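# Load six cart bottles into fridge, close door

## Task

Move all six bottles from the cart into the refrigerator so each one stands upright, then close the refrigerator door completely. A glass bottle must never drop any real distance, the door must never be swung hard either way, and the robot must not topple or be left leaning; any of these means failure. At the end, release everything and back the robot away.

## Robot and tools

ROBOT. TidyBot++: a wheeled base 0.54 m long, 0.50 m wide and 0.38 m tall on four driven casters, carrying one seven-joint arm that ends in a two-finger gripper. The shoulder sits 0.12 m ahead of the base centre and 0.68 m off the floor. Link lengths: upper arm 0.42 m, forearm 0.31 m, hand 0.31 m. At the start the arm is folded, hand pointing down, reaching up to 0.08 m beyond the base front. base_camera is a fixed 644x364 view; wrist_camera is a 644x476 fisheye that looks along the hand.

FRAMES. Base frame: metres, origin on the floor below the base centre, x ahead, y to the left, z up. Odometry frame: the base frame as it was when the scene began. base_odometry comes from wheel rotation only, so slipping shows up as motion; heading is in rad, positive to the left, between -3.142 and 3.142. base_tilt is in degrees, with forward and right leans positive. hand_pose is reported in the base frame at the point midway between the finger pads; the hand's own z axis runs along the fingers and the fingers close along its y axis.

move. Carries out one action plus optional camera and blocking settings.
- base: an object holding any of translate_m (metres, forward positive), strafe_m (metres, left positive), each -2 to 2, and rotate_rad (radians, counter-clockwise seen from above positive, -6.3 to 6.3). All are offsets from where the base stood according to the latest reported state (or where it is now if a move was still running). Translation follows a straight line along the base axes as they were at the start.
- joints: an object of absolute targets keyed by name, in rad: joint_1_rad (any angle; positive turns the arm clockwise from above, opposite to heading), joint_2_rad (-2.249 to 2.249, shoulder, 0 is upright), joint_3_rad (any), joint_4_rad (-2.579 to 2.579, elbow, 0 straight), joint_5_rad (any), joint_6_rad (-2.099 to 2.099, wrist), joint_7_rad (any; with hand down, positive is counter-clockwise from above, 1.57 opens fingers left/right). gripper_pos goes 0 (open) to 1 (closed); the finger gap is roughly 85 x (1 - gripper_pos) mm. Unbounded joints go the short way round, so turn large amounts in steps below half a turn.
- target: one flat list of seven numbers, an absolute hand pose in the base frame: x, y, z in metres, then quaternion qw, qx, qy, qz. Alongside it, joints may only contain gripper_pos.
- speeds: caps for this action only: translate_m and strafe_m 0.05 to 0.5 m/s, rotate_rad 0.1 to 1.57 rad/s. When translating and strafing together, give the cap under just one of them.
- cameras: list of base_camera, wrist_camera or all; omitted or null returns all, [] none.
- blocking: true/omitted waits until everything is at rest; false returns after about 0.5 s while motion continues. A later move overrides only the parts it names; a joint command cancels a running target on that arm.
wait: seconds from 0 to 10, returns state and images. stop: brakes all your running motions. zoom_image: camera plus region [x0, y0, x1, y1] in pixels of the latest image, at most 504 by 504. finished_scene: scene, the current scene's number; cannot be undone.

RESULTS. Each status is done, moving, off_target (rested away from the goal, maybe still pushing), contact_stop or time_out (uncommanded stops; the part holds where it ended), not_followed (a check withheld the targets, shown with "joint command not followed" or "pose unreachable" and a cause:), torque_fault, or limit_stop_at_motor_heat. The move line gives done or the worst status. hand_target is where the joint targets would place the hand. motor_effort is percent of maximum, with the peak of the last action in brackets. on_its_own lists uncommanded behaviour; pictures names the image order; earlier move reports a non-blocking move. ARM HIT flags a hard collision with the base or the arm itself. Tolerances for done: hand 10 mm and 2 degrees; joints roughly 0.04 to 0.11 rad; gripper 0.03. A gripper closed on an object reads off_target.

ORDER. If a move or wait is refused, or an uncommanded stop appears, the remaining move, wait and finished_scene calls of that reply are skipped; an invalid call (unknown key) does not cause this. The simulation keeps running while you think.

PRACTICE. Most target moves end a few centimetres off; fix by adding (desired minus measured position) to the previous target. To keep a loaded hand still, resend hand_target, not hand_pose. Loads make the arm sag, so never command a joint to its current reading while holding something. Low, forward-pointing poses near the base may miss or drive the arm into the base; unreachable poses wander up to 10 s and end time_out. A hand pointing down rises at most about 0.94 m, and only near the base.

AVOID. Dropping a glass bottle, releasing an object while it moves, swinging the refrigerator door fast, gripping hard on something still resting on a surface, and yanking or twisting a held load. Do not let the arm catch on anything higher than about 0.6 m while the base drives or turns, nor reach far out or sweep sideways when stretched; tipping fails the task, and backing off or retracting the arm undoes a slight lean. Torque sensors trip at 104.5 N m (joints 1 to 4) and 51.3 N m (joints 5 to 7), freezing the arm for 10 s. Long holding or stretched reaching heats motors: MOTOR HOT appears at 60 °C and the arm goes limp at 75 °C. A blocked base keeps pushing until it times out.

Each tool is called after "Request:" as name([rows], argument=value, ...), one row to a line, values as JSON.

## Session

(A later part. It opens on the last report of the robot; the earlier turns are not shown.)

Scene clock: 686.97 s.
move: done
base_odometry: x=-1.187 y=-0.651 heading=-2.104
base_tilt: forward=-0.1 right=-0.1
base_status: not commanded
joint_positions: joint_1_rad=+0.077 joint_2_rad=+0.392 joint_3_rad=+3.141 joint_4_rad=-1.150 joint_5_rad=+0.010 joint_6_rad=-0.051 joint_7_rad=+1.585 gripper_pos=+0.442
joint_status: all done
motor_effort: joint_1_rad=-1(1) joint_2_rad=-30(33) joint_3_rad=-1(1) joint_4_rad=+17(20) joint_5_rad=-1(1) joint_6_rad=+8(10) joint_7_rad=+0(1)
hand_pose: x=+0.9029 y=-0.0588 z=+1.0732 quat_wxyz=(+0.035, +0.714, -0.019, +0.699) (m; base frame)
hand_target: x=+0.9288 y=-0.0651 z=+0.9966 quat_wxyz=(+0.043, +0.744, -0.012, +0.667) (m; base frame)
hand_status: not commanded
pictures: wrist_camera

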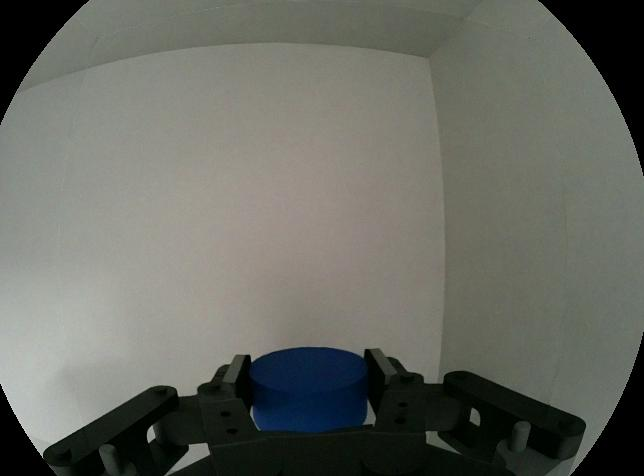

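Request:
move(joints={"gripper_pos": 0.4}, cameras=["wrist_camera"])

Request:
move(joints={"gripper_pos": 0.0}, cameras=["wrist_camera"])

Request:
move(base={"translate_m": -0.26}, speeds={"translate_m": 0.2}, cameras=["wrist_camera"])

Scene clock: 700.20 s.
move: done
base_odometry: x=-1.187 y=-0.651 heading=-2.104
base_tilt: forward=-0.1 right=-0.1
base_status: not commanded
joint_positions: joint_1_rad=+0.079 joint_2_rad=+0.396 joint_3_rad=+3.141 joint_4_rad=-1.150 joint_5_rad=+0.010 joint_6_rad=-0.049 joint_7_rad=+1.585 gripper_pos=+0.400
joint_status: all done
motor_effort: joint_1_rad=+0(2) joint_2_rad=-31(31) joint_3_rad=-1(2) joint_4_rad=+18(18) joint_5_rad=-1(1) joint_6_rad=+8(8) joint_7_rad=+0(1)
hand_pose: x=+0.9045 y=-0.0603 z=+1.0701 quat_wxyz=(+0.036, +0.715, -0.019, +0.697) (m; base frame)
hand_target: x=+0.9288 y=-0.0651 z=+0.9966 quat_wxyz=(+0.043, +0.744, -0.012, +0.667) (m; base frame)
hand_status: not commanded
pictures: wrist_camera

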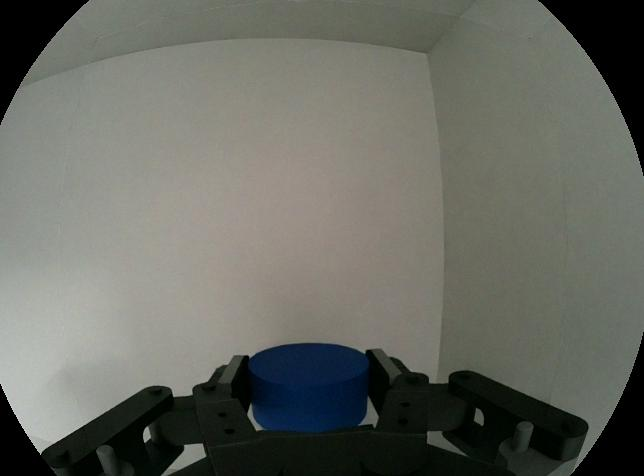

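Scene clock: 700.97 s.
move: done
base_odometry: x=-1.187 y=-0.651 heading=-2.104
base_tilt: forward=-0.1 right=-0.1
base_status: not commanded
joint_positions: joint_1_rad=+0.079 joint_2_rad=+0.415 joint_3_rad=+3.141 joint_4_rad=-1.157 joint_5_rad=+0.010 joint_6_rad=-0.049 joint_7_rad=+1.585 gripper_pos=+0.000
joint_status: all done
motor_effort: joint_1_rad=-1(1) joint_2_rad=-35(36) joint_3_rad=-1(1) joint_4_rad=+20(21) joint_5_rad=-1(1) joint_6_rad=+9(10) joint_7_rad=+0(1)
hand_pose: x=+0.9116 y=-0.0610 z=+1.0506 quat_wxyz=(+0.035, +0.724, -0.020, +0.688) (m; base frame)
hand_target: x=+0.9288 y=-0.0651 z=+0.9966 quat_wxyz=(+0.043, +0.744, -0.012, +0.667) (m; base frame)
hand_status: not commanded
pictures: wrist_camera

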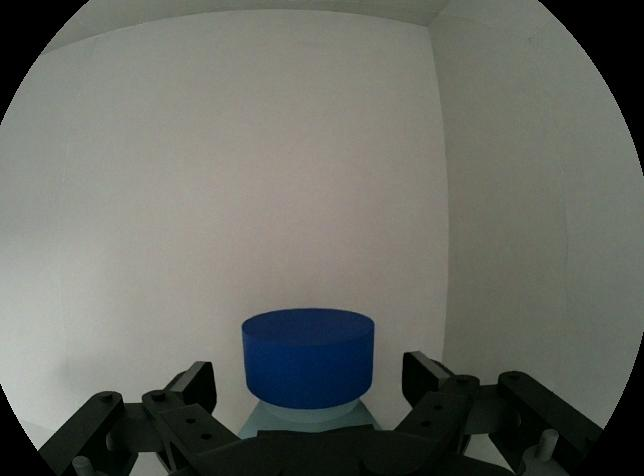

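Scene clock: 703.00 s.
move: done
base_odometry: x=-1.055 y=-0.427 heading=-2.104
base_tilt: forward=-0.1 right=-0.1
base_status: done
joint_positions: joint_1_rad=+0.080 joint_2_rad=+0.422 joint_3_rad=+3.141 joint_4_rad=-1.158 joint_5_rad=+0.010 joint_6_rad=-0.049 joint_7_rad=+1.585 gripper_pos=+0.000
joint_status: not commanded
motor_effort: joint_1_rad=+0(1) joint_2_rad=-35(38) joint_3_rad=-1(1) joint_4_rad=+20(21) joint_5_rad=-1(1) joint_6_rad=+9(10) joint_7_rad=+0(0)
hand_pose: x=+0.9140 y=-0.0616 z=+1.0448 quat_wxyz=(+0.036, +0.727, -0.020, +0.685) (m; base frame)
hand_target: x=+0.9288 y=-0.0651 z=+0.9966 quat_wxyz=(+0.043, +0.744, -0.012, +0.667) (m; base frame)
hand_status: not commanded
pictures: wrist_camera

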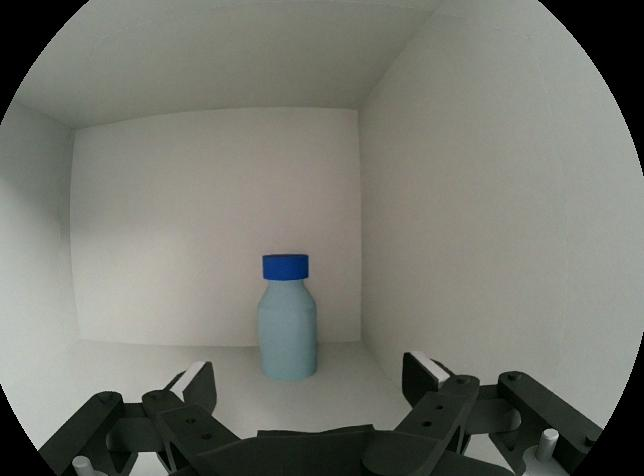

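Request:
move(base={"translate_m": -0.3}, speeds={"translate_m": 0.35}, joints={"joint_1_rad": 0.0, "joint_2_rad": -0.03, "joint_4_rad": -1.46, "joint_6_rad": -0.15}, cameras=[])

Request:
move(base={"translate_m": -1.046, "strafe_m": 0.364, "rotate_rad": -1.528}, speeds={"rotate_rad": 0.8, "translate_m": 0.4}, cameras=["wrist_camera"])

Scene clock: 735.77 s.
move: done
base_odometry: x=-0.903 y=-0.169 heading=-2.104
base_tilt: forward=-0.1 right=-0.1
base_status: done
joint_positions: joint_1_rad=+0.015 joint_2_rad=-0.041 joint_3_rad=+3.141 joint_4_rad=-1.426 joint_5_rad=+0.010 joint_6_rad=-0.108 joint_7_rad=+1.585 gripper_pos=+0.000
joint_status: all done
motor_effort: joint_1_rad=-1(2) joint_2_rad=-20(41) joint_3_rad=+0(2) joint_4_rad=+20(23) joint_5_rad=-1(1) joint_6_rad=+9(11) joint_7_rad=+0(0)
hand_pose: x=+0.7210 y=-0.0072 z=+1.1848 quat_wxyz=(+0.014, +0.679, +0.003, +0.734) (m; base frame)
hand_target: x=+0.7289 y=+0.0023 z=+1.1436 quat_wxyz=(+0.017, +0.710, +0.018, +0.704) (m; base frame)
hand_status: not commanded
pictures: none
No camera images: "cameras" was empty.

Scene clock: 739.53 s.
move: done
base_odometry: x=-0.057 y=+0.547 heading=+2.650
base_tilt: forward=-0.1 right=-0.1
base_status: done
joint_positions: joint_1_rad=+0.005 joint_2_rad=-0.040 joint_3_rad=+3.141 joint_4_rad=-1.427 joint_5_rad=+0.010 joint_6_rad=-0.109 joint_7_rad=+1.585 gripper_pos=+0.000
joint_status: not commanded
motor_effort: joint_1_rad=+0(3) joint_2_rad=-20(24) joint_3_rad=-1(3) joint_4_rad=+20(20) joint_5_rad=-1(1) joint_6_rad=+9(11) joint_7_rad=+0(1)
hand_pose: x=+0.7216 y=-0.0013 z=+1.1831 quat_wxyz=(+0.011, +0.680, +0.007, +0.733) (m; base frame)
hand_target: x=+0.7289 y=+0.0023 z=+1.1436 quat_wxyz=(+0.017, +0.710, +0.018, +0.704) (m; base frame)
hand_status: not commanded
pictures: wrist_camera

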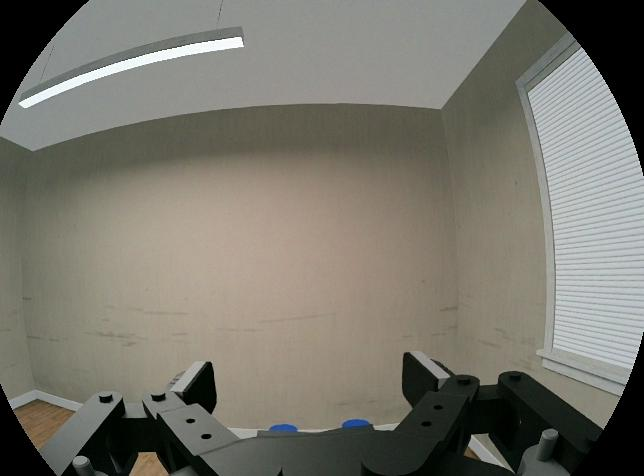

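Request:
move(joints={"joint_1_rad": 0.0, "joint_2_rad": 0.215, "joint_4_rad": -1.89, "joint_6_rad": 0.476}, cameras=["wrist_camera"])

Request:
zoom_image(camera="wrist_camera", region=[160, 200, 480, 400])

Scene clock: 751.13 s.
move: done
base_odometry: x=-0.057 y=+0.547 heading=+2.650
base_tilt: forward=-0.1 right=-0.1
base_status: not commanded
joint_positions: joint_1_rad=+0.005 joint_2_rad=+0.178 joint_3_rad=+3.141 joint_4_rad=-1.859 joint_5_rad=+0.010 joint_6_rad=+0.426 joint_7_rad=+1.585 gripper_pos=+0.000
joint_status: all done
motor_effort: joint_1_rad=-1(2) joint_2_rad=-26(29) joint_3_rad=+0(1) joint_4_rad=+18(21) joint_5_rad=-1(1) joint_6_rad=+9(11) joint_7_rad=+0(0)
hand_pose: x=+0.7854 y=+0.0000 z=+0.9421 quat_wxyz=(+0.008, +0.721, +0.009, +0.693) (m; base frame)
hand_target: x=+0.7901 y=+0.0023 z=+0.9147 quat_wxyz=(+0.016, +0.727, +0.018, +0.686) (m; base frame)
hand_status: not commanded
pictures: wrist_camera

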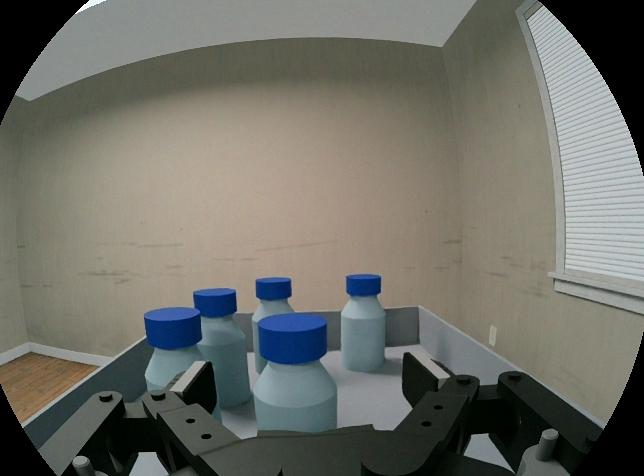

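Scaled by 1.575.

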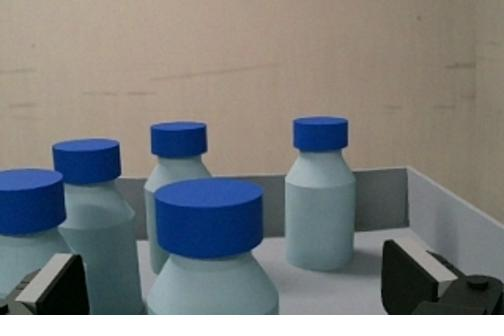

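Request:
move(base={"translate_m": 0.098, "strafe_m": 0.006}, speeds={"translate_m": 0.12}, cameras=["wrist_camera"])

Request:
zoom_image(camera="wrist_camera", region=[160, 250, 480, 450])

Scene clock: 764.03 s.
move: done
base_odometry: x=-0.147 y=+0.588 heading=+2.650
base_tilt: forward=-0.1 right=-0.1
base_status: done
joint_positions: joint_1_rad=+0.005 joint_2_rad=+0.180 joint_3_rad=+3.141 joint_4_rad=-1.860 joint_5_rad=+0.010 joint_6_rad=+0.430 joint_7_rad=+1.585 gripper_pos=+0.000
joint_status: not commanded
motor_effort: joint_1_rad=+0(1) joint_2_rad=-26(28) joint_3_rad=+0(1) joint_4_rad=+18(19) joint_5_rad=-1(1) joint_6_rad=+10(10) joint_7_rad=+0(1)
hand_pose: x=+0.7859 y=+0.0001 z=+0.9415 quat_wxyz=(+0.008, +0.721, +0.009, +0.693) (m; base frame)
hand_target: x=+0.7901 y=+0.0023 z=+0.9147 quat_wxyz=(+0.016, +0.727, +0.018, +0.686) (m; base frame)
hand_status: not commanded
pictures: wrist_camera

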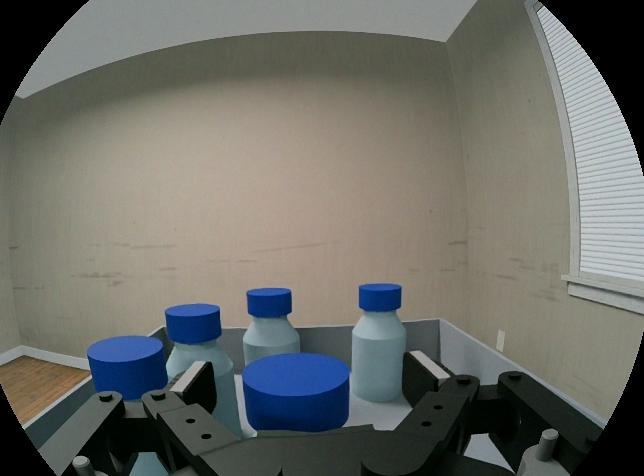

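Scaled by 1.575.

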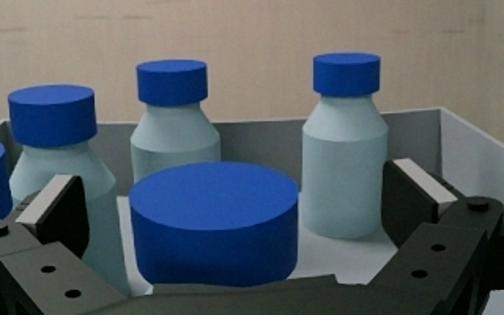

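Request:
move(base={"translate_m": 0.0145, "strafe_m": 0.005}, speeds={"translate_m": 0.1}, cameras=["wrist_camera"])

Request:
zoom_image(camera="wrist_camera", region=[160, 250, 480, 450])

Scene clock: 771.80 s.
move: done
base_odometry: x=-0.162 y=+0.590 heading=+2.650
base_tilt: forward=-0.1 right=-0.1
base_status: done
joint_positions: joint_1_rad=+0.004 joint_2_rad=+0.185 joint_3_rad=+3.141 joint_4_rad=-1.860 joint_5_rad=+0.010 joint_6_rad=+0.431 joint_7_rad=+1.585 gripper_pos=+0.000
joint_status: not commanded
motor_effort: joint_1_rad=+0(2) joint_2_rad=-25(28) joint_3_rad=+0(2) joint_4_rad=+18(19) joint_5_rad=-1(1) joint_6_rad=+9(10) joint_7_rad=-1(1)
hand_pose: x=+0.7870 y=+0.0004 z=+0.9386 quat_wxyz=(+0.008, +0.722, +0.009, +0.692) (m; base frame)
hand_target: x=+0.7901 y=+0.0023 z=+0.9147 quat_wxyz=(+0.016, +0.727, +0.018, +0.686) (m; base frame)
hand_status: not commanded
pictures: wrist_camera

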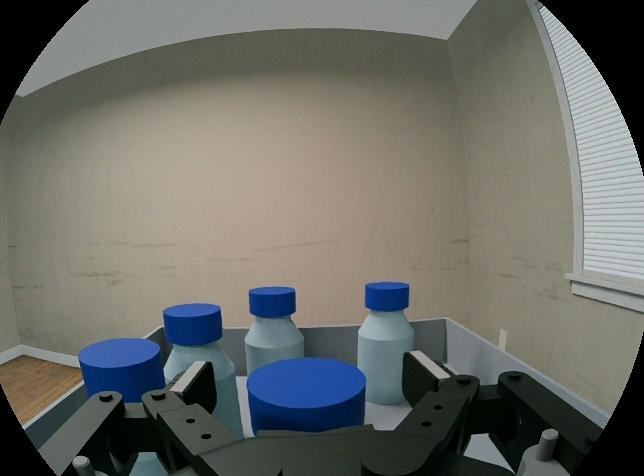

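Scaled by 1.575.

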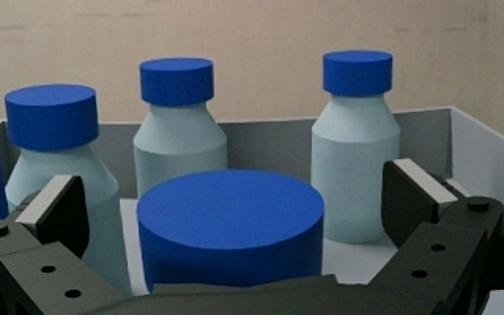

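Request:
move(joints={"gripper_pos": 0.5}, cameras=[])

Request:
move(joints={"gripper_pos": 0.78}, cameras=[])

Request:
move(joints={"joint_2_rad": -0.03, "joint_4_rad": -1.46, "joint_6_rad": -0.15}, cameras=["wrist_camera"])

Scene clock: 783.67 s.
move: off_target
base_odometry: x=-0.162 y=+0.590 heading=+2.650
base_tilt: forward=-0.1 right=-0.1
base_status: not commanded
joint_positions: joint_1_rad=+0.004 joint_2_rad=+0.185 joint_3_rad=+3.141 joint_4_rad=-1.860 joint_5_rad=+0.010 joint_6_rad=+0.432 joint_7_rad=+1.585 gripper_pos=+0.448
joint_status: gripper_pos off_target (ended at +0.448, target +0.500)
motor_effort: joint_1_rad=+0(1) joint_2_rad=-25(26) joint_3_rad=+0(1) joint_4_rad=+19(19) joint_5_rad=-1(2) joint_6_rad=+9(10) joint_7_rad=+0(1)
hand_pose: x=+0.7870 y=+0.0005 z=+0.9388 quat_wxyz=(+0.008, +0.722, +0.009, +0.692) (m; base frame)
hand_target: x=+0.7901 y=+0.0023 z=+0.9147 quat_wxyz=(+0.016, +0.727, +0.018, +0.686) (m; base frame)
hand_status: not commanded
pictures: none
No camera images: "cameras" was empty.

Scene clock: 784.33 s.
move: off_target
base_odometry: x=-0.162 y=+0.590 heading=+2.650
base_tilt: forward=-0.1 right=-0.1
base_status: not commanded
joint_positions: joint_1_rad=+0.004 joint_2_rad=+0.185 joint_3_rad=+3.141 joint_4_rad=-1.860 joint_5_rad=+0.010 joint_6_rad=+0.432 joint_7_rad=+1.585 gripper_pos=+0.448
joint_status: gripper_pos off_target (ended at +0.448, target +0.780)
motor_effort: joint_1_rad=+0(1) joint_2_rad=-24(25) joint_3_rad=+0(0) joint_4_rad=+19(19) joint_5_rad=-1(2) joint_6_rad=+10(10) joint_7_rad=+0(1)
hand_pose: x=+0.7870 y=+0.0005 z=+0.9388 quat_wxyz=(+0.008, +0.722, +0.009, +0.692) (m; base frame)
hand_target: x=+0.7901 y=+0.0023 z=+0.9147 quat_wxyz=(+0.016, +0.727, +0.018, +0.686) (m; base frame)
hand_status: not commanded
pictures: none
No camera images: "cameras" was empty.

Scene clock: 786.30 s.
move: done
base_odometry: x=-0.162 y=+0.590 heading=+2.650
base_tilt: forward=-0.1 right=-0.1
base_status: not commanded
joint_positions: joint_1_rad=+0.004 joint_2_rad=+0.006 joint_3_rad=+3.141 joint_4_rad=-1.494 joint_5_rad=+0.010 joint_6_rad=-0.130 joint_7_rad=+1.585 gripper_pos=+0.448
joint_status: all done
motor_effort: joint_1_rad=+0(1) joint_2_rad=-25(35) joint_3_rad=-1(1) joint_4_rad=+24(26) joint_5_rad=-1(2) joint_6_rad=+13(16) joint_7_rad=+0(1)
hand_pose: x=+0.7458 y=-0.0011 z=+1.1067 quat_wxyz=(+0.010, +0.727, +0.007, +0.686) (m; base frame)
hand_target: x=+0.7289 y=+0.0023 z=+1.1436 quat_wxyz=(+0.017, +0.710, +0.018, +0.704) (m; base frame)
hand_status: not commanded
pictures: wrist_camera

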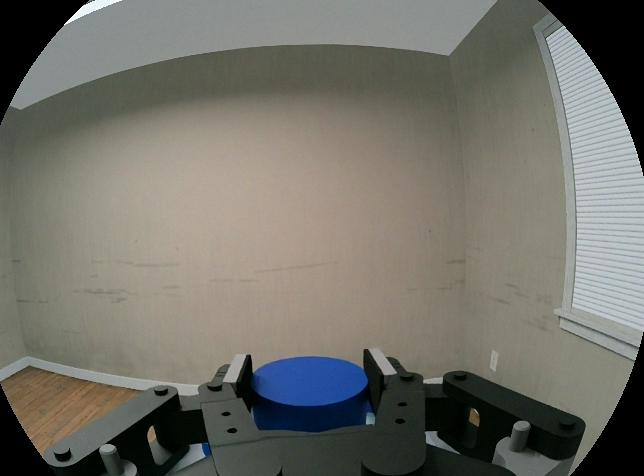

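Request:
move()

Scene clock: 821.93 s.
base_odometry: x=-0.162 y=+0.590 heading=+2.650
base_tilt: forward=-0.1 right=-0.1
base_status: not commanded
joint_positions: joint_1_rad=+0.004 joint_2_rad=+0.006 joint_3_rad=+3.141 joint_4_rad=-1.494 joint_5_rad=+0.010 joint_6_rad=-0.131 joint_7_rad=+1.585 gripper_pos=+0.448
joint_status: all done
motor_effort: joint_1_rad=-1(1) joint_2_rad=-26(35) joint_3_rad=-1(1) joint_4_rad=+24(26) joint_5_rad=-1(2) joint_6_rad=+14(16) joint_7_rad=+0(1)
hand_pose: x=+0.7458 y=-0.0011 z=+1.1064 quat_wxyz=(+0.010, +0.728, +0.007, +0.686) (m; base frame)
hand_target: x=+0.7289 y=+0.0023 z=+1.1436 quat_wxyz=(+0.017, +0.710, +0.018, +0.704) (m; base frame)
hand_status: not commanded
pictures: base_camera, wrist_camera

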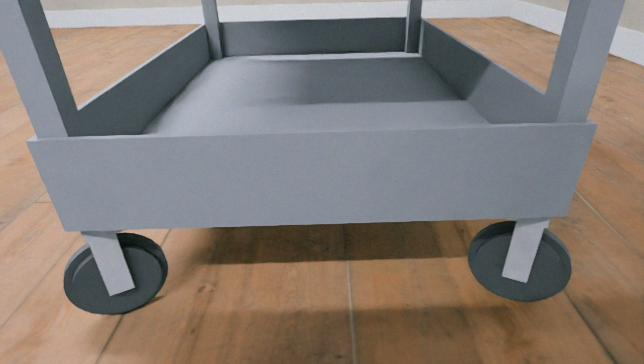

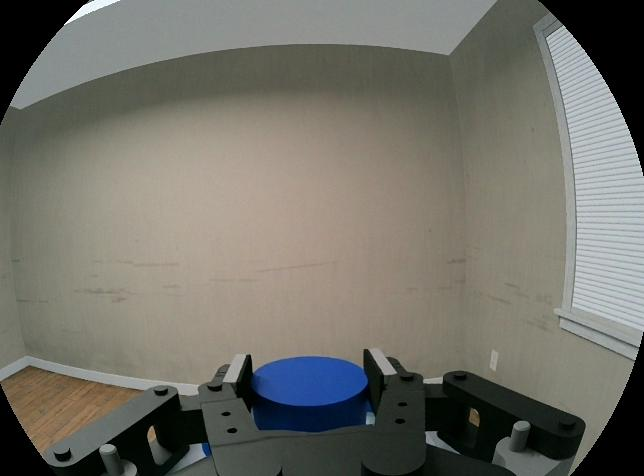

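Request:
move(base={"translate_m": -0.12}, cameras=[])

Request:
move(base={"translate_m": 0.358, "strafe_m": 0.582, "rotate_rad": 1.528}, speeds={"rotate_rad": 0.75, "translate_m": 0.32})

Scene clock: 861.93 s.
move: done
base_odometry: x=-0.056 y=+0.534 heading=+2.650
base_tilt: forward=-0.1 right=-0.1
base_status: done
joint_positions: joint_1_rad=+0.004 joint_2_rad=-0.002 joint_3_rad=+3.141 joint_4_rad=-1.494 joint_5_rad=+0.010 joint_6_rad=-0.135 joint_7_rad=+1.585 gripper_pos=+0.448
joint_status: not commanded
motor_effort: joint_1_rad=+0(2) joint_2_rad=-25(31) joint_3_rad=+0(2) joint_4_rad=+24(26) joint_5_rad=-1(1) joint_6_rad=+14(15) joint_7_rad=+0(0)
hand_pose: x=+0.7423 y=-0.0009 z=+1.1101 quat_wxyz=(+0.010, +0.726, +0.007, +0.687) (m; base frame)
hand_target: x=+0.7289 y=+0.0023 z=+1.1436 quat_wxyz=(+0.017, +0.710, +0.018, +0.704) (m; base frame)
hand_status: not commanded
pictures: none
No camera images: "cameras" was empty.

Scene clock: 865.03 s.
move: done
base_odometry: x=-0.646 y=+0.190 heading=-2.105
base_tilt: forward=-0.1 right=-0.1
base_status: done
joint_positions: joint_1_rad=-0.001 joint_2_rad=-0.002 joint_3_rad=+3.143 joint_4_rad=-1.494 joint_5_rad=+0.010 joint_6_rad=-0.136 joint_7_rad=+1.585 gripper_pos=+0.448
joint_status: not commanded
motor_effort: joint_1_rad=+0(5) joint_2_rad=-26(30) joint_3_rad=-1(5) joint_4_rad=+25(26) joint_5_rad=-1(2) joint_6_rad=+14(15) joint_7_rad=+0(1)
hand_pose: x=+0.7423 y=+0.0003 z=+1.1097 quat_wxyz=(+0.009, +0.727, +0.008, +0.687) (m; base frame)
hand_target: x=+0.7289 y=+0.0023 z=+1.1436 quat_wxyz=(+0.017, +0.710, +0.018, +0.704) (m; base frame)
hand_status: not commanded
pictures: base_camera, wrist_camera

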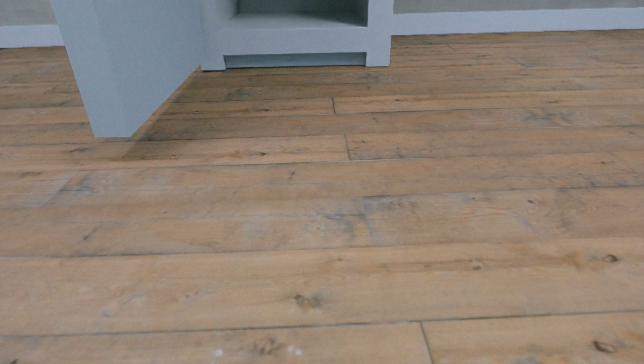

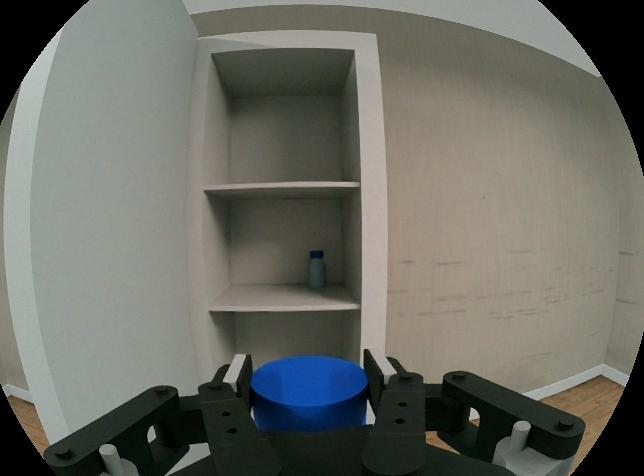

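Request:
move(base={"translate_m": 0.88, "strafe_m": -0.015}, speeds={"translate_m": 0.35}, joints={"joint_1_rad": -0.064, "joint_2_rad": 0.35, "joint_4_rad": -1.05, "joint_6_rad": -0.21})

Scene clock: 896.77 s.
move: done
base_odometry: x=-1.107 y=-0.560 heading=-2.105
base_tilt: forward=-0.1 right=-0.1
base_status: done
joint_positions: joint_1_rad=-0.052 joint_2_rad=+0.345 joint_3_rad=+3.143 joint_4_rad=-1.095 joint_5_rad=+0.010 joint_6_rad=-0.196 joint_7_rad=+1.585 gripper_pos=+0.448
joint_status: all done
motor_effort: joint_1_rad=+0(2) joint_2_rad=-38(42) joint_3_rad=-1(1) joint_4_rad=+24(27) joint_5_rad=-1(1) joint_6_rad=+14(16) joint_7_rad=+0(1)
hand_pose: x=+0.8828 y=+0.0393 z=+1.0981 quat_wxyz=(-0.008, +0.729, +0.027, +0.684) (m; base frame)
hand_target: x=+0.8824 y=+0.0512 z=+1.1183 quat_wxyz=(-0.006, +0.720, +0.041, +0.693) (m; base frame)
hand_status: not commanded
pictures: base_camera, wrist_camera

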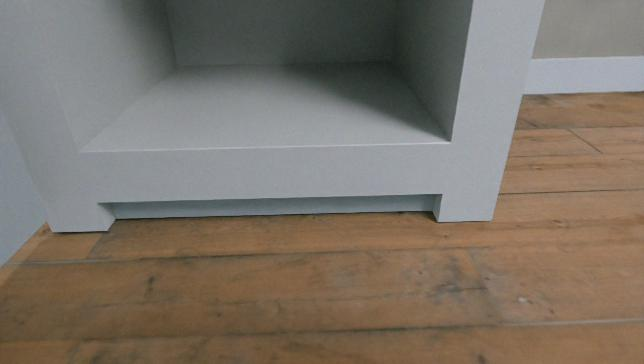

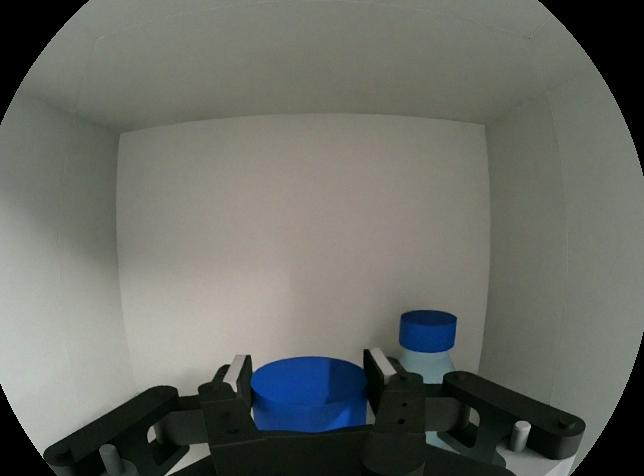

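Request:
move(base={"translate_m": 0.12}, speeds={"translate_m": 0.2}, joints={"joint_1_rad": -0.064, "joint_2_rad": 0.41, "joint_4_rad": -1.135, "joint_6_rad": -0.08})

Request:
move(joints={"joint_1_rad": -0.064, "joint_2_rad": 0.435, "joint_4_rad": -1.163, "joint_6_rad": -0.02})

Scene clock: 911.53 s.
move: done
base_odometry: x=-1.169 y=-0.664 heading=-2.106
base_tilt: forward=-0.1 right=-0.1
base_status: done
joint_positions: joint_1_rad=-0.052 joint_2_rad=+0.376 joint_3_rad=+3.143 joint_4_rad=-1.122 joint_5_rad=+0.010 joint_6_rad=-0.122 joint_7_rad=+1.585 gripper_pos=+0.449
joint_status: all done
motor_effort: joint_1_rad=-1(2) joint_2_rad=-36(42) joint_3_rad=-1(2) joint_4_rad=+21(26) joint_5_rad=-1(1) joint_6_rad=+11(15) joint_7_rad=+0(0)
hand_pose: x=+0.8970 y=+0.0407 z=+1.0807 quat_wxyz=(-0.008, +0.724, +0.027, +0.689) (m; base frame)
hand_target: x=+0.9100 y=+0.0529 z=+1.0589 quat_wxyz=(-0.006, +0.725, +0.041, +0.688) (m; base frame)
hand_status: not commanded
pictures: base_camera, wrist_camera

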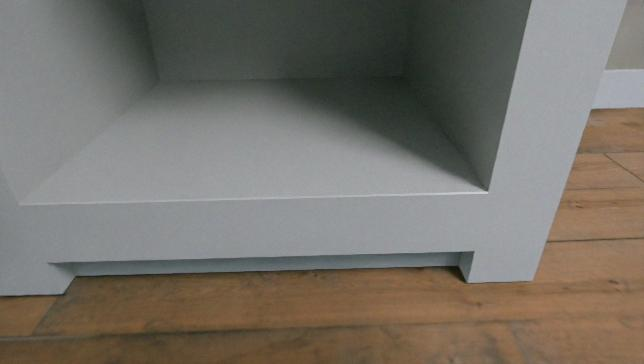

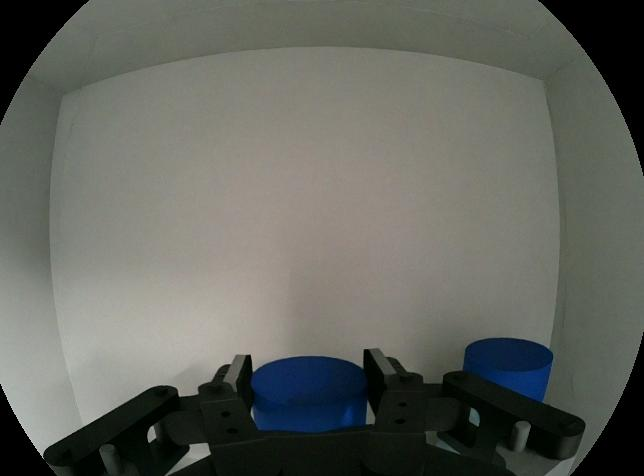

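Scene clock: 912.23 s.
move: done
base_odometry: x=-1.169 y=-0.664 heading=-2.105
base_tilt: forward=-0.1 right=-0.1
base_status: not commanded
joint_positions: joint_1_rad=-0.052 joint_2_rad=+0.383 joint_3_rad=+3.143 joint_4_rad=-1.140 joint_5_rad=+0.010 joint_6_rad=-0.069 joint_7_rad=+1.585 gripper_pos=+0.449
joint_status: all done
motor_effort: joint_1_rad=-1(2) joint_2_rad=-34(37) joint_3_rad=-1(2) joint_4_rad=+20(23) joint_5_rad=-1(1) joint_6_rad=+11(12) joint_7_rad=+0(0)
hand_pose: x=+0.9006 y=+0.0410 z=+1.0802 quat_wxyz=(-0.009, +0.714, +0.027, +0.699) (m; base frame)
hand_target: x=+0.9197 y=+0.0536 z=+1.0402 quat_wxyz=(-0.006, +0.722, +0.041, +0.690) (m; base frame)
hand_status: not commanded
pictures: base_camera, wrist_camera

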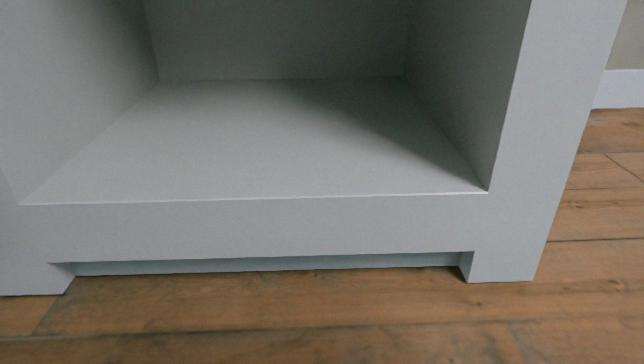

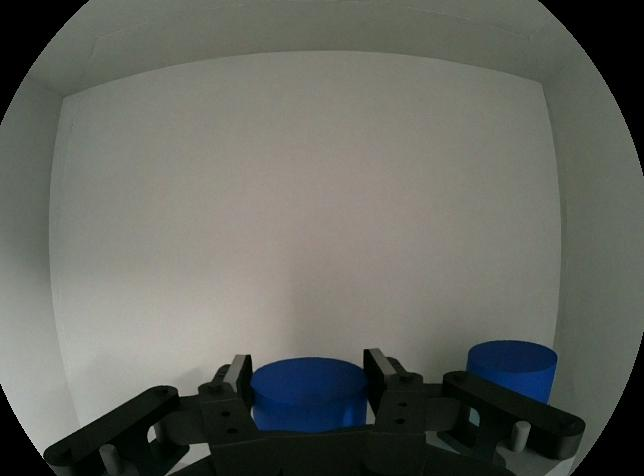

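Request:
move(joints={"joint_1_rad": -0.064, "joint_2_rad": 0.45, "joint_4_rad": -1.18, "joint_6_rad": -0.008}, cameras=[])

Request:
move(joints={"joint_1_rad": -0.064, "joint_2_rad": 0.46, "joint_4_rad": -1.19, "joint_6_rad": -0.008})

Scene clock: 922.10 s.
move: done
base_odometry: x=-1.169 y=-0.664 heading=-2.105
base_tilt: forward=-0.1 right=-0.1
base_status: not commanded
joint_positions: joint_1_rad=-0.052 joint_2_rad=+0.385 joint_3_rad=+3.143 joint_4_rad=-1.147 joint_5_rad=+0.010 joint_6_rad=-0.052 joint_7_rad=+1.585 gripper_pos=+0.449
joint_status: all done
motor_effort: joint_1_rad=-1(1) joint_2_rad=-32(34) joint_3_rad=-1(1) joint_4_rad=+19(21) joint_5_rad=-1(1) joint_6_rad=+10(11) joint_7_rad=+0(0)
hand_pose: x=+0.9014 y=+0.0411 z=+1.0799 quat_wxyz=(-0.009, +0.711, +0.027, +0.702) (m; base frame)
hand_target: x=+0.9246 y=+0.0539 z=+1.0212 quat_wxyz=(-0.006, +0.729, +0.042, +0.683) (m; base frame)
hand_status: not commanded
pictures: none
No camera images: "cameras" was empty.

Scene clock: 922.60 s.
move: done
base_odometry: x=-1.169 y=-0.664 heading=-2.105
base_tilt: forward=-0.1 right=-0.1
base_status: not commanded
joint_positions: joint_1_rad=-0.052 joint_2_rad=+0.386 joint_3_rad=+3.143 joint_4_rad=-1.149 joint_5_rad=+0.010 joint_6_rad=-0.046 joint_7_rad=+1.585 gripper_pos=+0.449
joint_status: all done
motor_effort: joint_1_rad=-1(1) joint_2_rad=-31(33) joint_3_rad=+0(1) joint_4_rad=+19(21) joint_5_rad=+0(1) joint_6_rad=+9(10) joint_7_rad=+0(1)
hand_pose: x=+0.9019 y=+0.0412 z=+1.0797 quat_wxyz=(-0.009, +0.710, +0.027, +0.703) (m; base frame)
hand_target: x=+0.9275 y=+0.0541 z=+1.0068 quat_wxyz=(-0.006, +0.736, +0.042, +0.676) (m; base frame)
hand_status: not commanded
pictures: base_camera, wrist_camera

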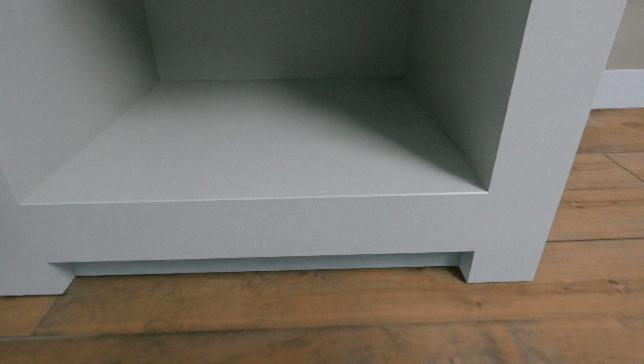

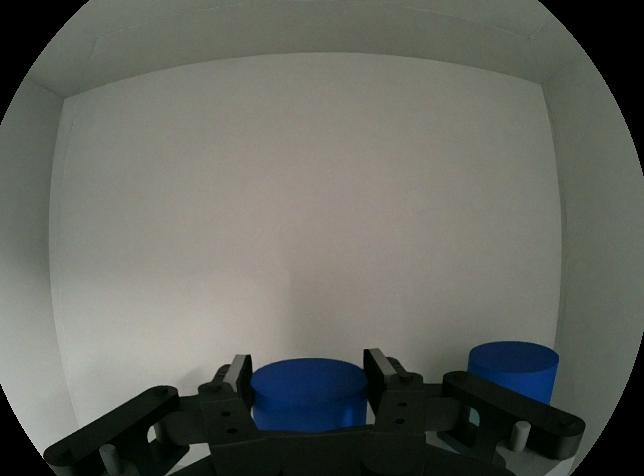

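Request:
move(joints={"gripper_pos": 0.4}, cameras=[])

Request:
move(joints={"gripper_pos": 0.0})

Scene clock: 929.73 s.
move: done
base_odometry: x=-1.169 y=-0.664 heading=-2.105
base_tilt: forward=-0.1 right=-0.1
base_status: not commanded
joint_positions: joint_1_rad=-0.052 joint_2_rad=+0.390 joint_3_rad=+3.143 joint_4_rad=-1.149 joint_5_rad=+0.010 joint_6_rad=-0.041 joint_7_rad=+1.585 gripper_pos=+0.400
joint_status: all done
motor_effort: joint_1_rad=-2(3) joint_2_rad=-31(32) joint_3_rad=-2(2) joint_4_rad=+18(18) joint_5_rad=-1(1) joint_6_rad=+8(9) joint_7_rad=+0(1)
hand_pose: x=+0.9033 y=+0.0413 z=+1.0782 quat_wxyz=(-0.009, +0.710, +0.027, +0.704) (m; base frame)
hand_target: x=+0.9275 y=+0.0541 z=+1.0068 quat_wxyz=(-0.006, +0.736, +0.042, +0.676) (m; base frame)
hand_status: not commanded
pictures: none
No camera images: "cameras" was empty.

Scene clock: 930.50 s.
move: done
base_odometry: x=-1.169 y=-0.664 heading=-2.105
base_tilt: forward=-0.1 right=-0.1
base_status: not commanded
joint_positions: joint_1_rad=-0.055 joint_2_rad=+0.406 joint_3_rad=+3.143 joint_4_rad=-1.156 joint_5_rad=+0.010 joint_6_rad=-0.041 joint_7_rad=+1.585 gripper_pos=+0.000
joint_status: all done
motor_effort: joint_1_rad=+0(2) joint_2_rad=-34(36) joint_3_rad=-1(2) joint_4_rad=+20(20) joint_5_rad=-1(1) joint_6_rad=+9(10) joint_7_rad=+0(1)
hand_pose: x=+0.9095 y=+0.0435 z=+1.0609 quat_wxyz=(-0.010, +0.718, +0.028, +0.695) (m; base frame)
hand_target: x=+0.9275 y=+0.0541 z=+1.0068 quat_wxyz=(-0.006, +0.736, +0.042, +0.676) (m; base frame)
hand_status: not commanded
pictures: base_camera, wrist_camera

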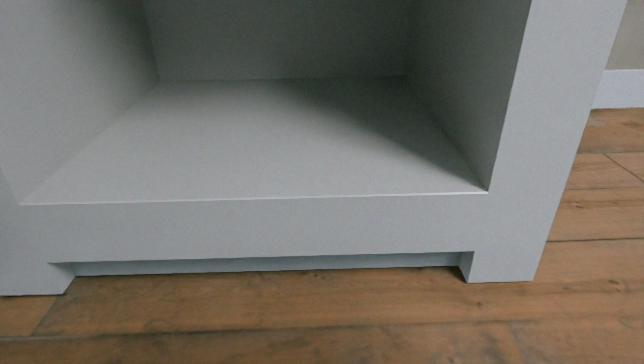

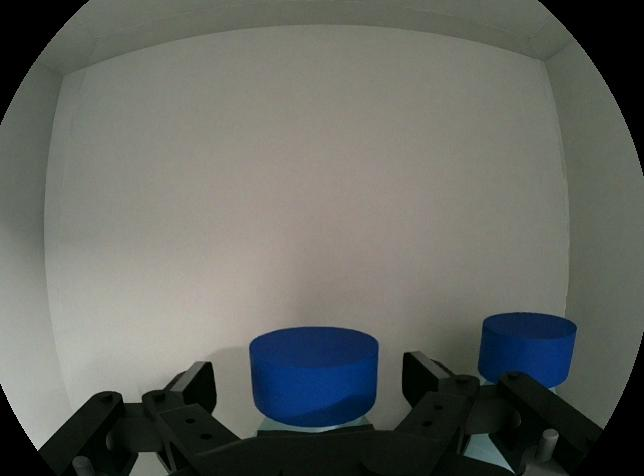

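Request:
move(base={"translate_m": -0.56}, speeds={"translate_m": 0.4}, joints={"joint_2_rad": -0.03, "joint_4_rad": -1.46, "joint_6_rad": -0.15}, cameras=["wrist_camera"])

Request:
move(base={"translate_m": -0.924, "strafe_m": 0.325, "rotate_rad": -1.528}, speeds={"translate_m": 0.5, "rotate_rad": 0.75}, joints={"joint_1_rad": 0.0})

Scene clock: 987.07 s.
move: done
base_odometry: x=-0.883 y=-0.182 heading=-2.105
base_tilt: forward=-0.1 right=-0.1
base_status: done
joint_positions: joint_1_rad=-0.058 joint_2_rad=-0.023 joint_3_rad=+3.143 joint_4_rad=-1.424 joint_5_rad=+0.010 joint_6_rad=-0.108 joint_7_rad=+1.585 gripper_pos=+0.000
joint_status: all done
motor_effort: joint_1_rad=+0(4) joint_2_rad=-20(40) joint_3_rad=+0(3) joint_4_rad=+20(23) joint_5_rad=-1(1) joint_6_rad=+9(11) joint_7_rad=+0(0)
hand_pose: x=+0.7287 y=+0.0352 z=+1.1751 quat_wxyz=(-0.011, +0.684, +0.027, +0.729) (m; base frame)
hand_target: x=+0.7275 y=+0.0413 z=+1.1436 quat_wxyz=(-0.006, +0.709, +0.041, +0.704) (m; base frame)
hand_status: not commanded
pictures: wrist_camera

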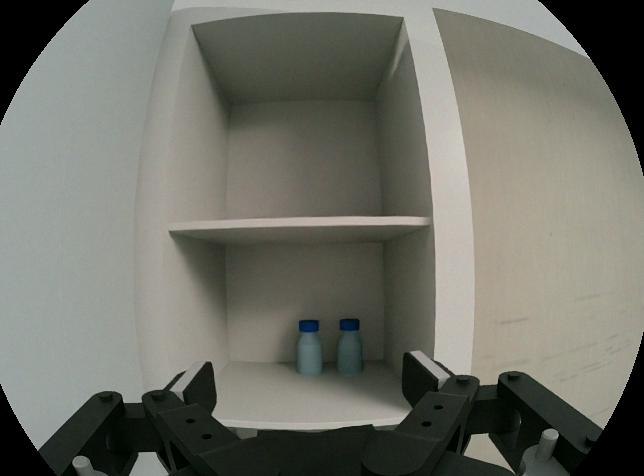

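Scene clock: 990.23 s.
move: done
base_odometry: x=-0.133 y=+0.448 heading=+2.649
base_tilt: forward=-0.1 right=-0.1
base_status: done
joint_positions: joint_1_rad=+0.007 joint_2_rad=-0.023 joint_3_rad=+3.145 joint_4_rad=-1.426 joint_5_rad=+0.010 joint_6_rad=-0.109 joint_7_rad=+1.585 gripper_pos=+0.000
joint_status: all done
motor_effort: joint_1_rad=-1(4) joint_2_rad=-20(24) joint_3_rad=-1(4) joint_4_rad=+20(20) joint_5_rad=-1(1) joint_6_rad=+9(10) joint_7_rad=+0(1)
hand_pose: x=+0.7299 y=-0.0053 z=+1.1733 quat_wxyz=(+0.013, +0.686, +0.005, +0.727) (m; base frame)
hand_target: x=+0.7289 y=+0.0023 z=+1.1436 quat_wxyz=(+0.017, +0.710, +0.018, +0.704) (m; base frame)
hand_status: not commanded
pictures: base_camera, wrist_camera

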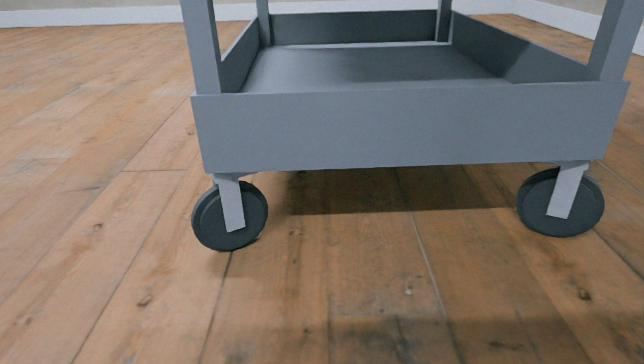

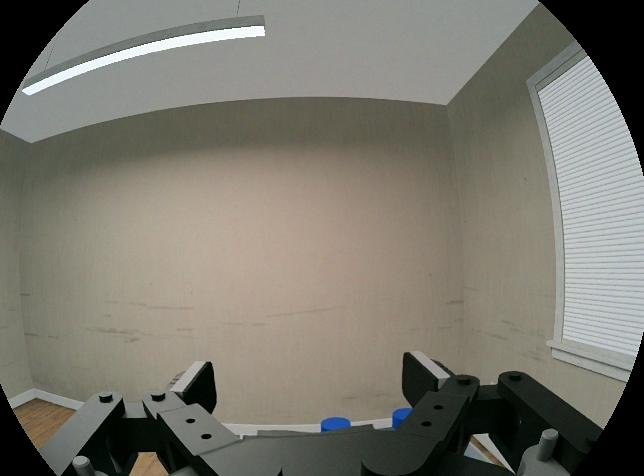

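Request:
move(joints={"joint_1_rad": 0.0, "joint_2_rad": 0.215, "joint_4_rad": -1.89, "joint_6_rad": 0.476})

Scene clock: 998.37 s.
move: done
base_odometry: x=-0.133 y=+0.448 heading=+2.649
base_tilt: forward=-0.1 right=-0.1
base_status: not commanded
joint_positions: joint_1_rad=+0.007 joint_2_rad=+0.179 joint_3_rad=+3.145 joint_4_rad=-1.859 joint_5_rad=+0.010 joint_6_rad=+0.426 joint_7_rad=+1.585 gripper_pos=+0.000
joint_status: all done
motor_effort: joint_1_rad=+0(1) joint_2_rad=-25(29) joint_3_rad=-1(1) joint_4_rad=+18(21) joint_5_rad=-1(1) joint_6_rad=+9(12) joint_7_rad=+0(0)
hand_pose: x=+0.7856 y=-0.0039 z=+0.9414 quat_wxyz=(+0.010, +0.721, +0.007, +0.692) (m; base frame)
hand_target: x=+0.7901 y=+0.0023 z=+0.9147 quat_wxyz=(+0.016, +0.727, +0.018, +0.686) (m; base frame)
hand_status: not commanded
pictures: base_camera, wrist_camera

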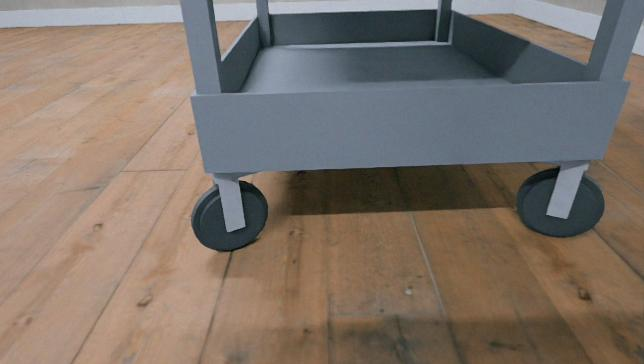

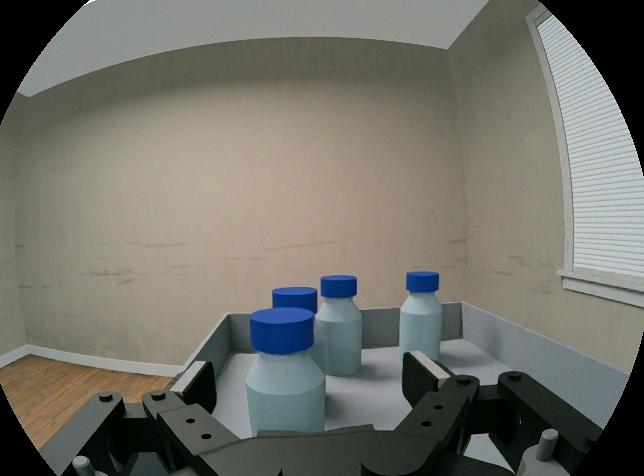

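Request:
move(base={"translate_m": 0.111, "strafe_m": 0.0143}, speeds={"translate_m": 0.15}, cameras=["wrist_camera"])

Scene clock: 1016.03 s.
move: done
base_odometry: x=-0.237 y=+0.488 heading=+2.649
base_tilt: forward=-0.1 right=-0.1
base_status: done
joint_positions: joint_1_rad=+0.006 joint_2_rad=+0.181 joint_3_rad=+3.145 joint_4_rad=-1.860 joint_5_rad=+0.010 joint_6_rad=+0.430 joint_7_rad=+1.585 gripper_pos=+0.000
joint_status: not commanded
motor_effort: joint_1_rad=+0(1) joint_2_rad=-25(28) joint_3_rad=-1(1) joint_4_rad=+18(19) joint_5_rad=-1(1) joint_6_rad=+9(10) joint_7_rad=+0(1)
hand_pose: x=+0.7860 y=-0.0038 z=+0.9411 quat_wxyz=(+0.010, +0.721, +0.007, +0.693) (m; base frame)
hand_target: x=+0.7901 y=+0.0023 z=+0.9147 quat_wxyz=(+0.016, +0.727, +0.018, +0.686) (m; base frame)
hand_status: not commanded
pictures: wrist_camera

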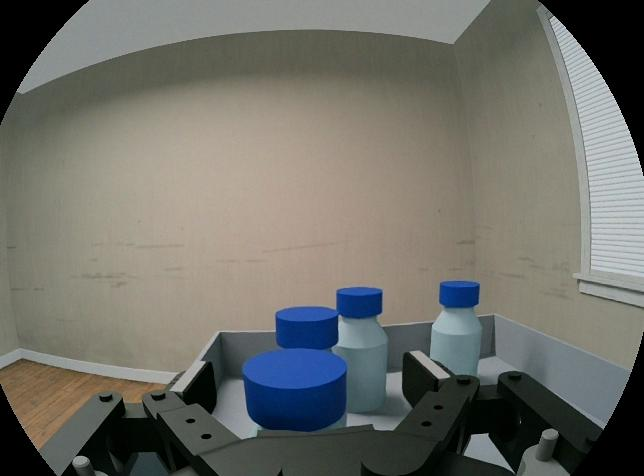

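Request:
move(base={"translate_m": 0.019, "strafe_m": 0.006}, speeds={"translate_m": 0.1}, cameras=["wrist_camera"])

Scene clock: 1025.43 s.
move: done
base_odometry: x=-0.257 y=+0.492 heading=+2.648
base_tilt: forward=-0.1 right=-0.1
base_status: done
joint_positions: joint_1_rad=+0.005 joint_2_rad=+0.186 joint_3_rad=+3.145 joint_4_rad=-1.860 joint_5_rad=+0.010 joint_6_rad=+0.431 joint_7_rad=+1.585 gripper_pos=+0.000
joint_status: not commanded
motor_effort: joint_1_rad=+0(2) joint_2_rad=-26(29) joint_3_rad=-1(1) joint_4_rad=+18(19) joint_5_rad=-1(1) joint_6_rad=+9(10) joint_7_rad=+0(0)
hand_pose: x=+0.7873 y=-0.0032 z=+0.9376 quat_wxyz=(+0.010, +0.723, +0.007, +0.691) (m; base frame)
hand_target: x=+0.7901 y=+0.0023 z=+0.9147 quat_wxyz=(+0.016, +0.727, +0.018, +0.686) (m; base frame)
hand_status: not commanded
pictures: wrist_camera

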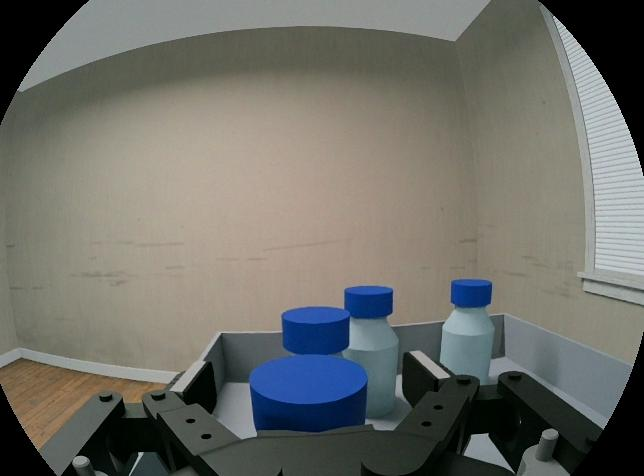

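Request:
move(joints={"gripper_pos": 0.5}, cameras=[])

Request:
move(joints={"gripper_pos": 0.78}, cameras=["wrist_camera"])

Scene clock: 1036.10 s.
move: off_target
base_odometry: x=-0.257 y=+0.492 heading=+2.648
base_tilt: forward=-0.1 right=-0.1
base_status: not commanded
joint_positions: joint_1_rad=+0.005 joint_2_rad=+0.186 joint_3_rad=+3.145 joint_4_rad=-1.860 joint_5_rad=+0.010 joint_6_rad=+0.432 joint_7_rad=+1.585 gripper_pos=+0.450
joint_status: gripper_pos off_target (ended at +0.450, target +0.500)
motor_effort: joint_1_rad=-1(1) joint_2_rad=-25(26) joint_3_rad=+0(1) joint_4_rad=+19(19) joint_5_rad=-1(1) joint_6_rad=+10(10) joint_7_rad=+0(0)
hand_pose: x=+0.7873 y=-0.0032 z=+0.9379 quat_wxyz=(+0.010, +0.722, +0.007, +0.692) (m; base frame)
hand_target: x=+0.7901 y=+0.0023 z=+0.9147 quat_wxyz=(+0.016, +0.727, +0.018, +0.686) (m; base frame)
hand_status: not commanded
pictures: none
No camera images: "cameras" was empty.

Scene clock: 1036.77 s.
move: off_target
base_odometry: x=-0.257 y=+0.492 heading=+2.648
base_tilt: forward=-0.1 right=-0.1
base_status: not commanded
joint_positions: joint_1_rad=+0.005 joint_2_rad=+0.186 joint_3_rad=+3.145 joint_4_rad=-1.860 joint_5_rad=+0.010 joint_6_rad=+0.432 joint_7_rad=+1.585 gripper_pos=+0.450
joint_status: gripper_pos off_target (ended at +0.450, target +0.780)
motor_effort: joint_1_rad=-1(1) joint_2_rad=-25(25) joint_3_rad=+0(1) joint_4_rad=+18(19) joint_5_rad=-1(1) joint_6_rad=+9(10) joint_7_rad=+0(0)
hand_pose: x=+0.7873 y=-0.0032 z=+0.9379 quat_wxyz=(+0.010, +0.722, +0.007, +0.692) (m; base frame)
hand_target: x=+0.7901 y=+0.0023 z=+0.9147 quat_wxyz=(+0.016, +0.727, +0.018, +0.686) (m; base frame)
hand_status: not commanded
pictures: wrist_camera

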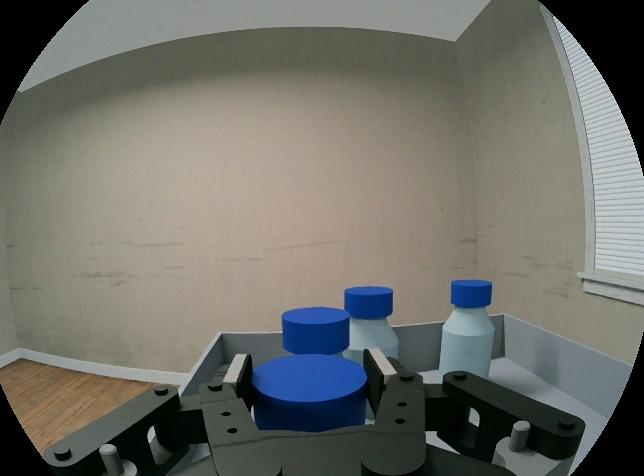

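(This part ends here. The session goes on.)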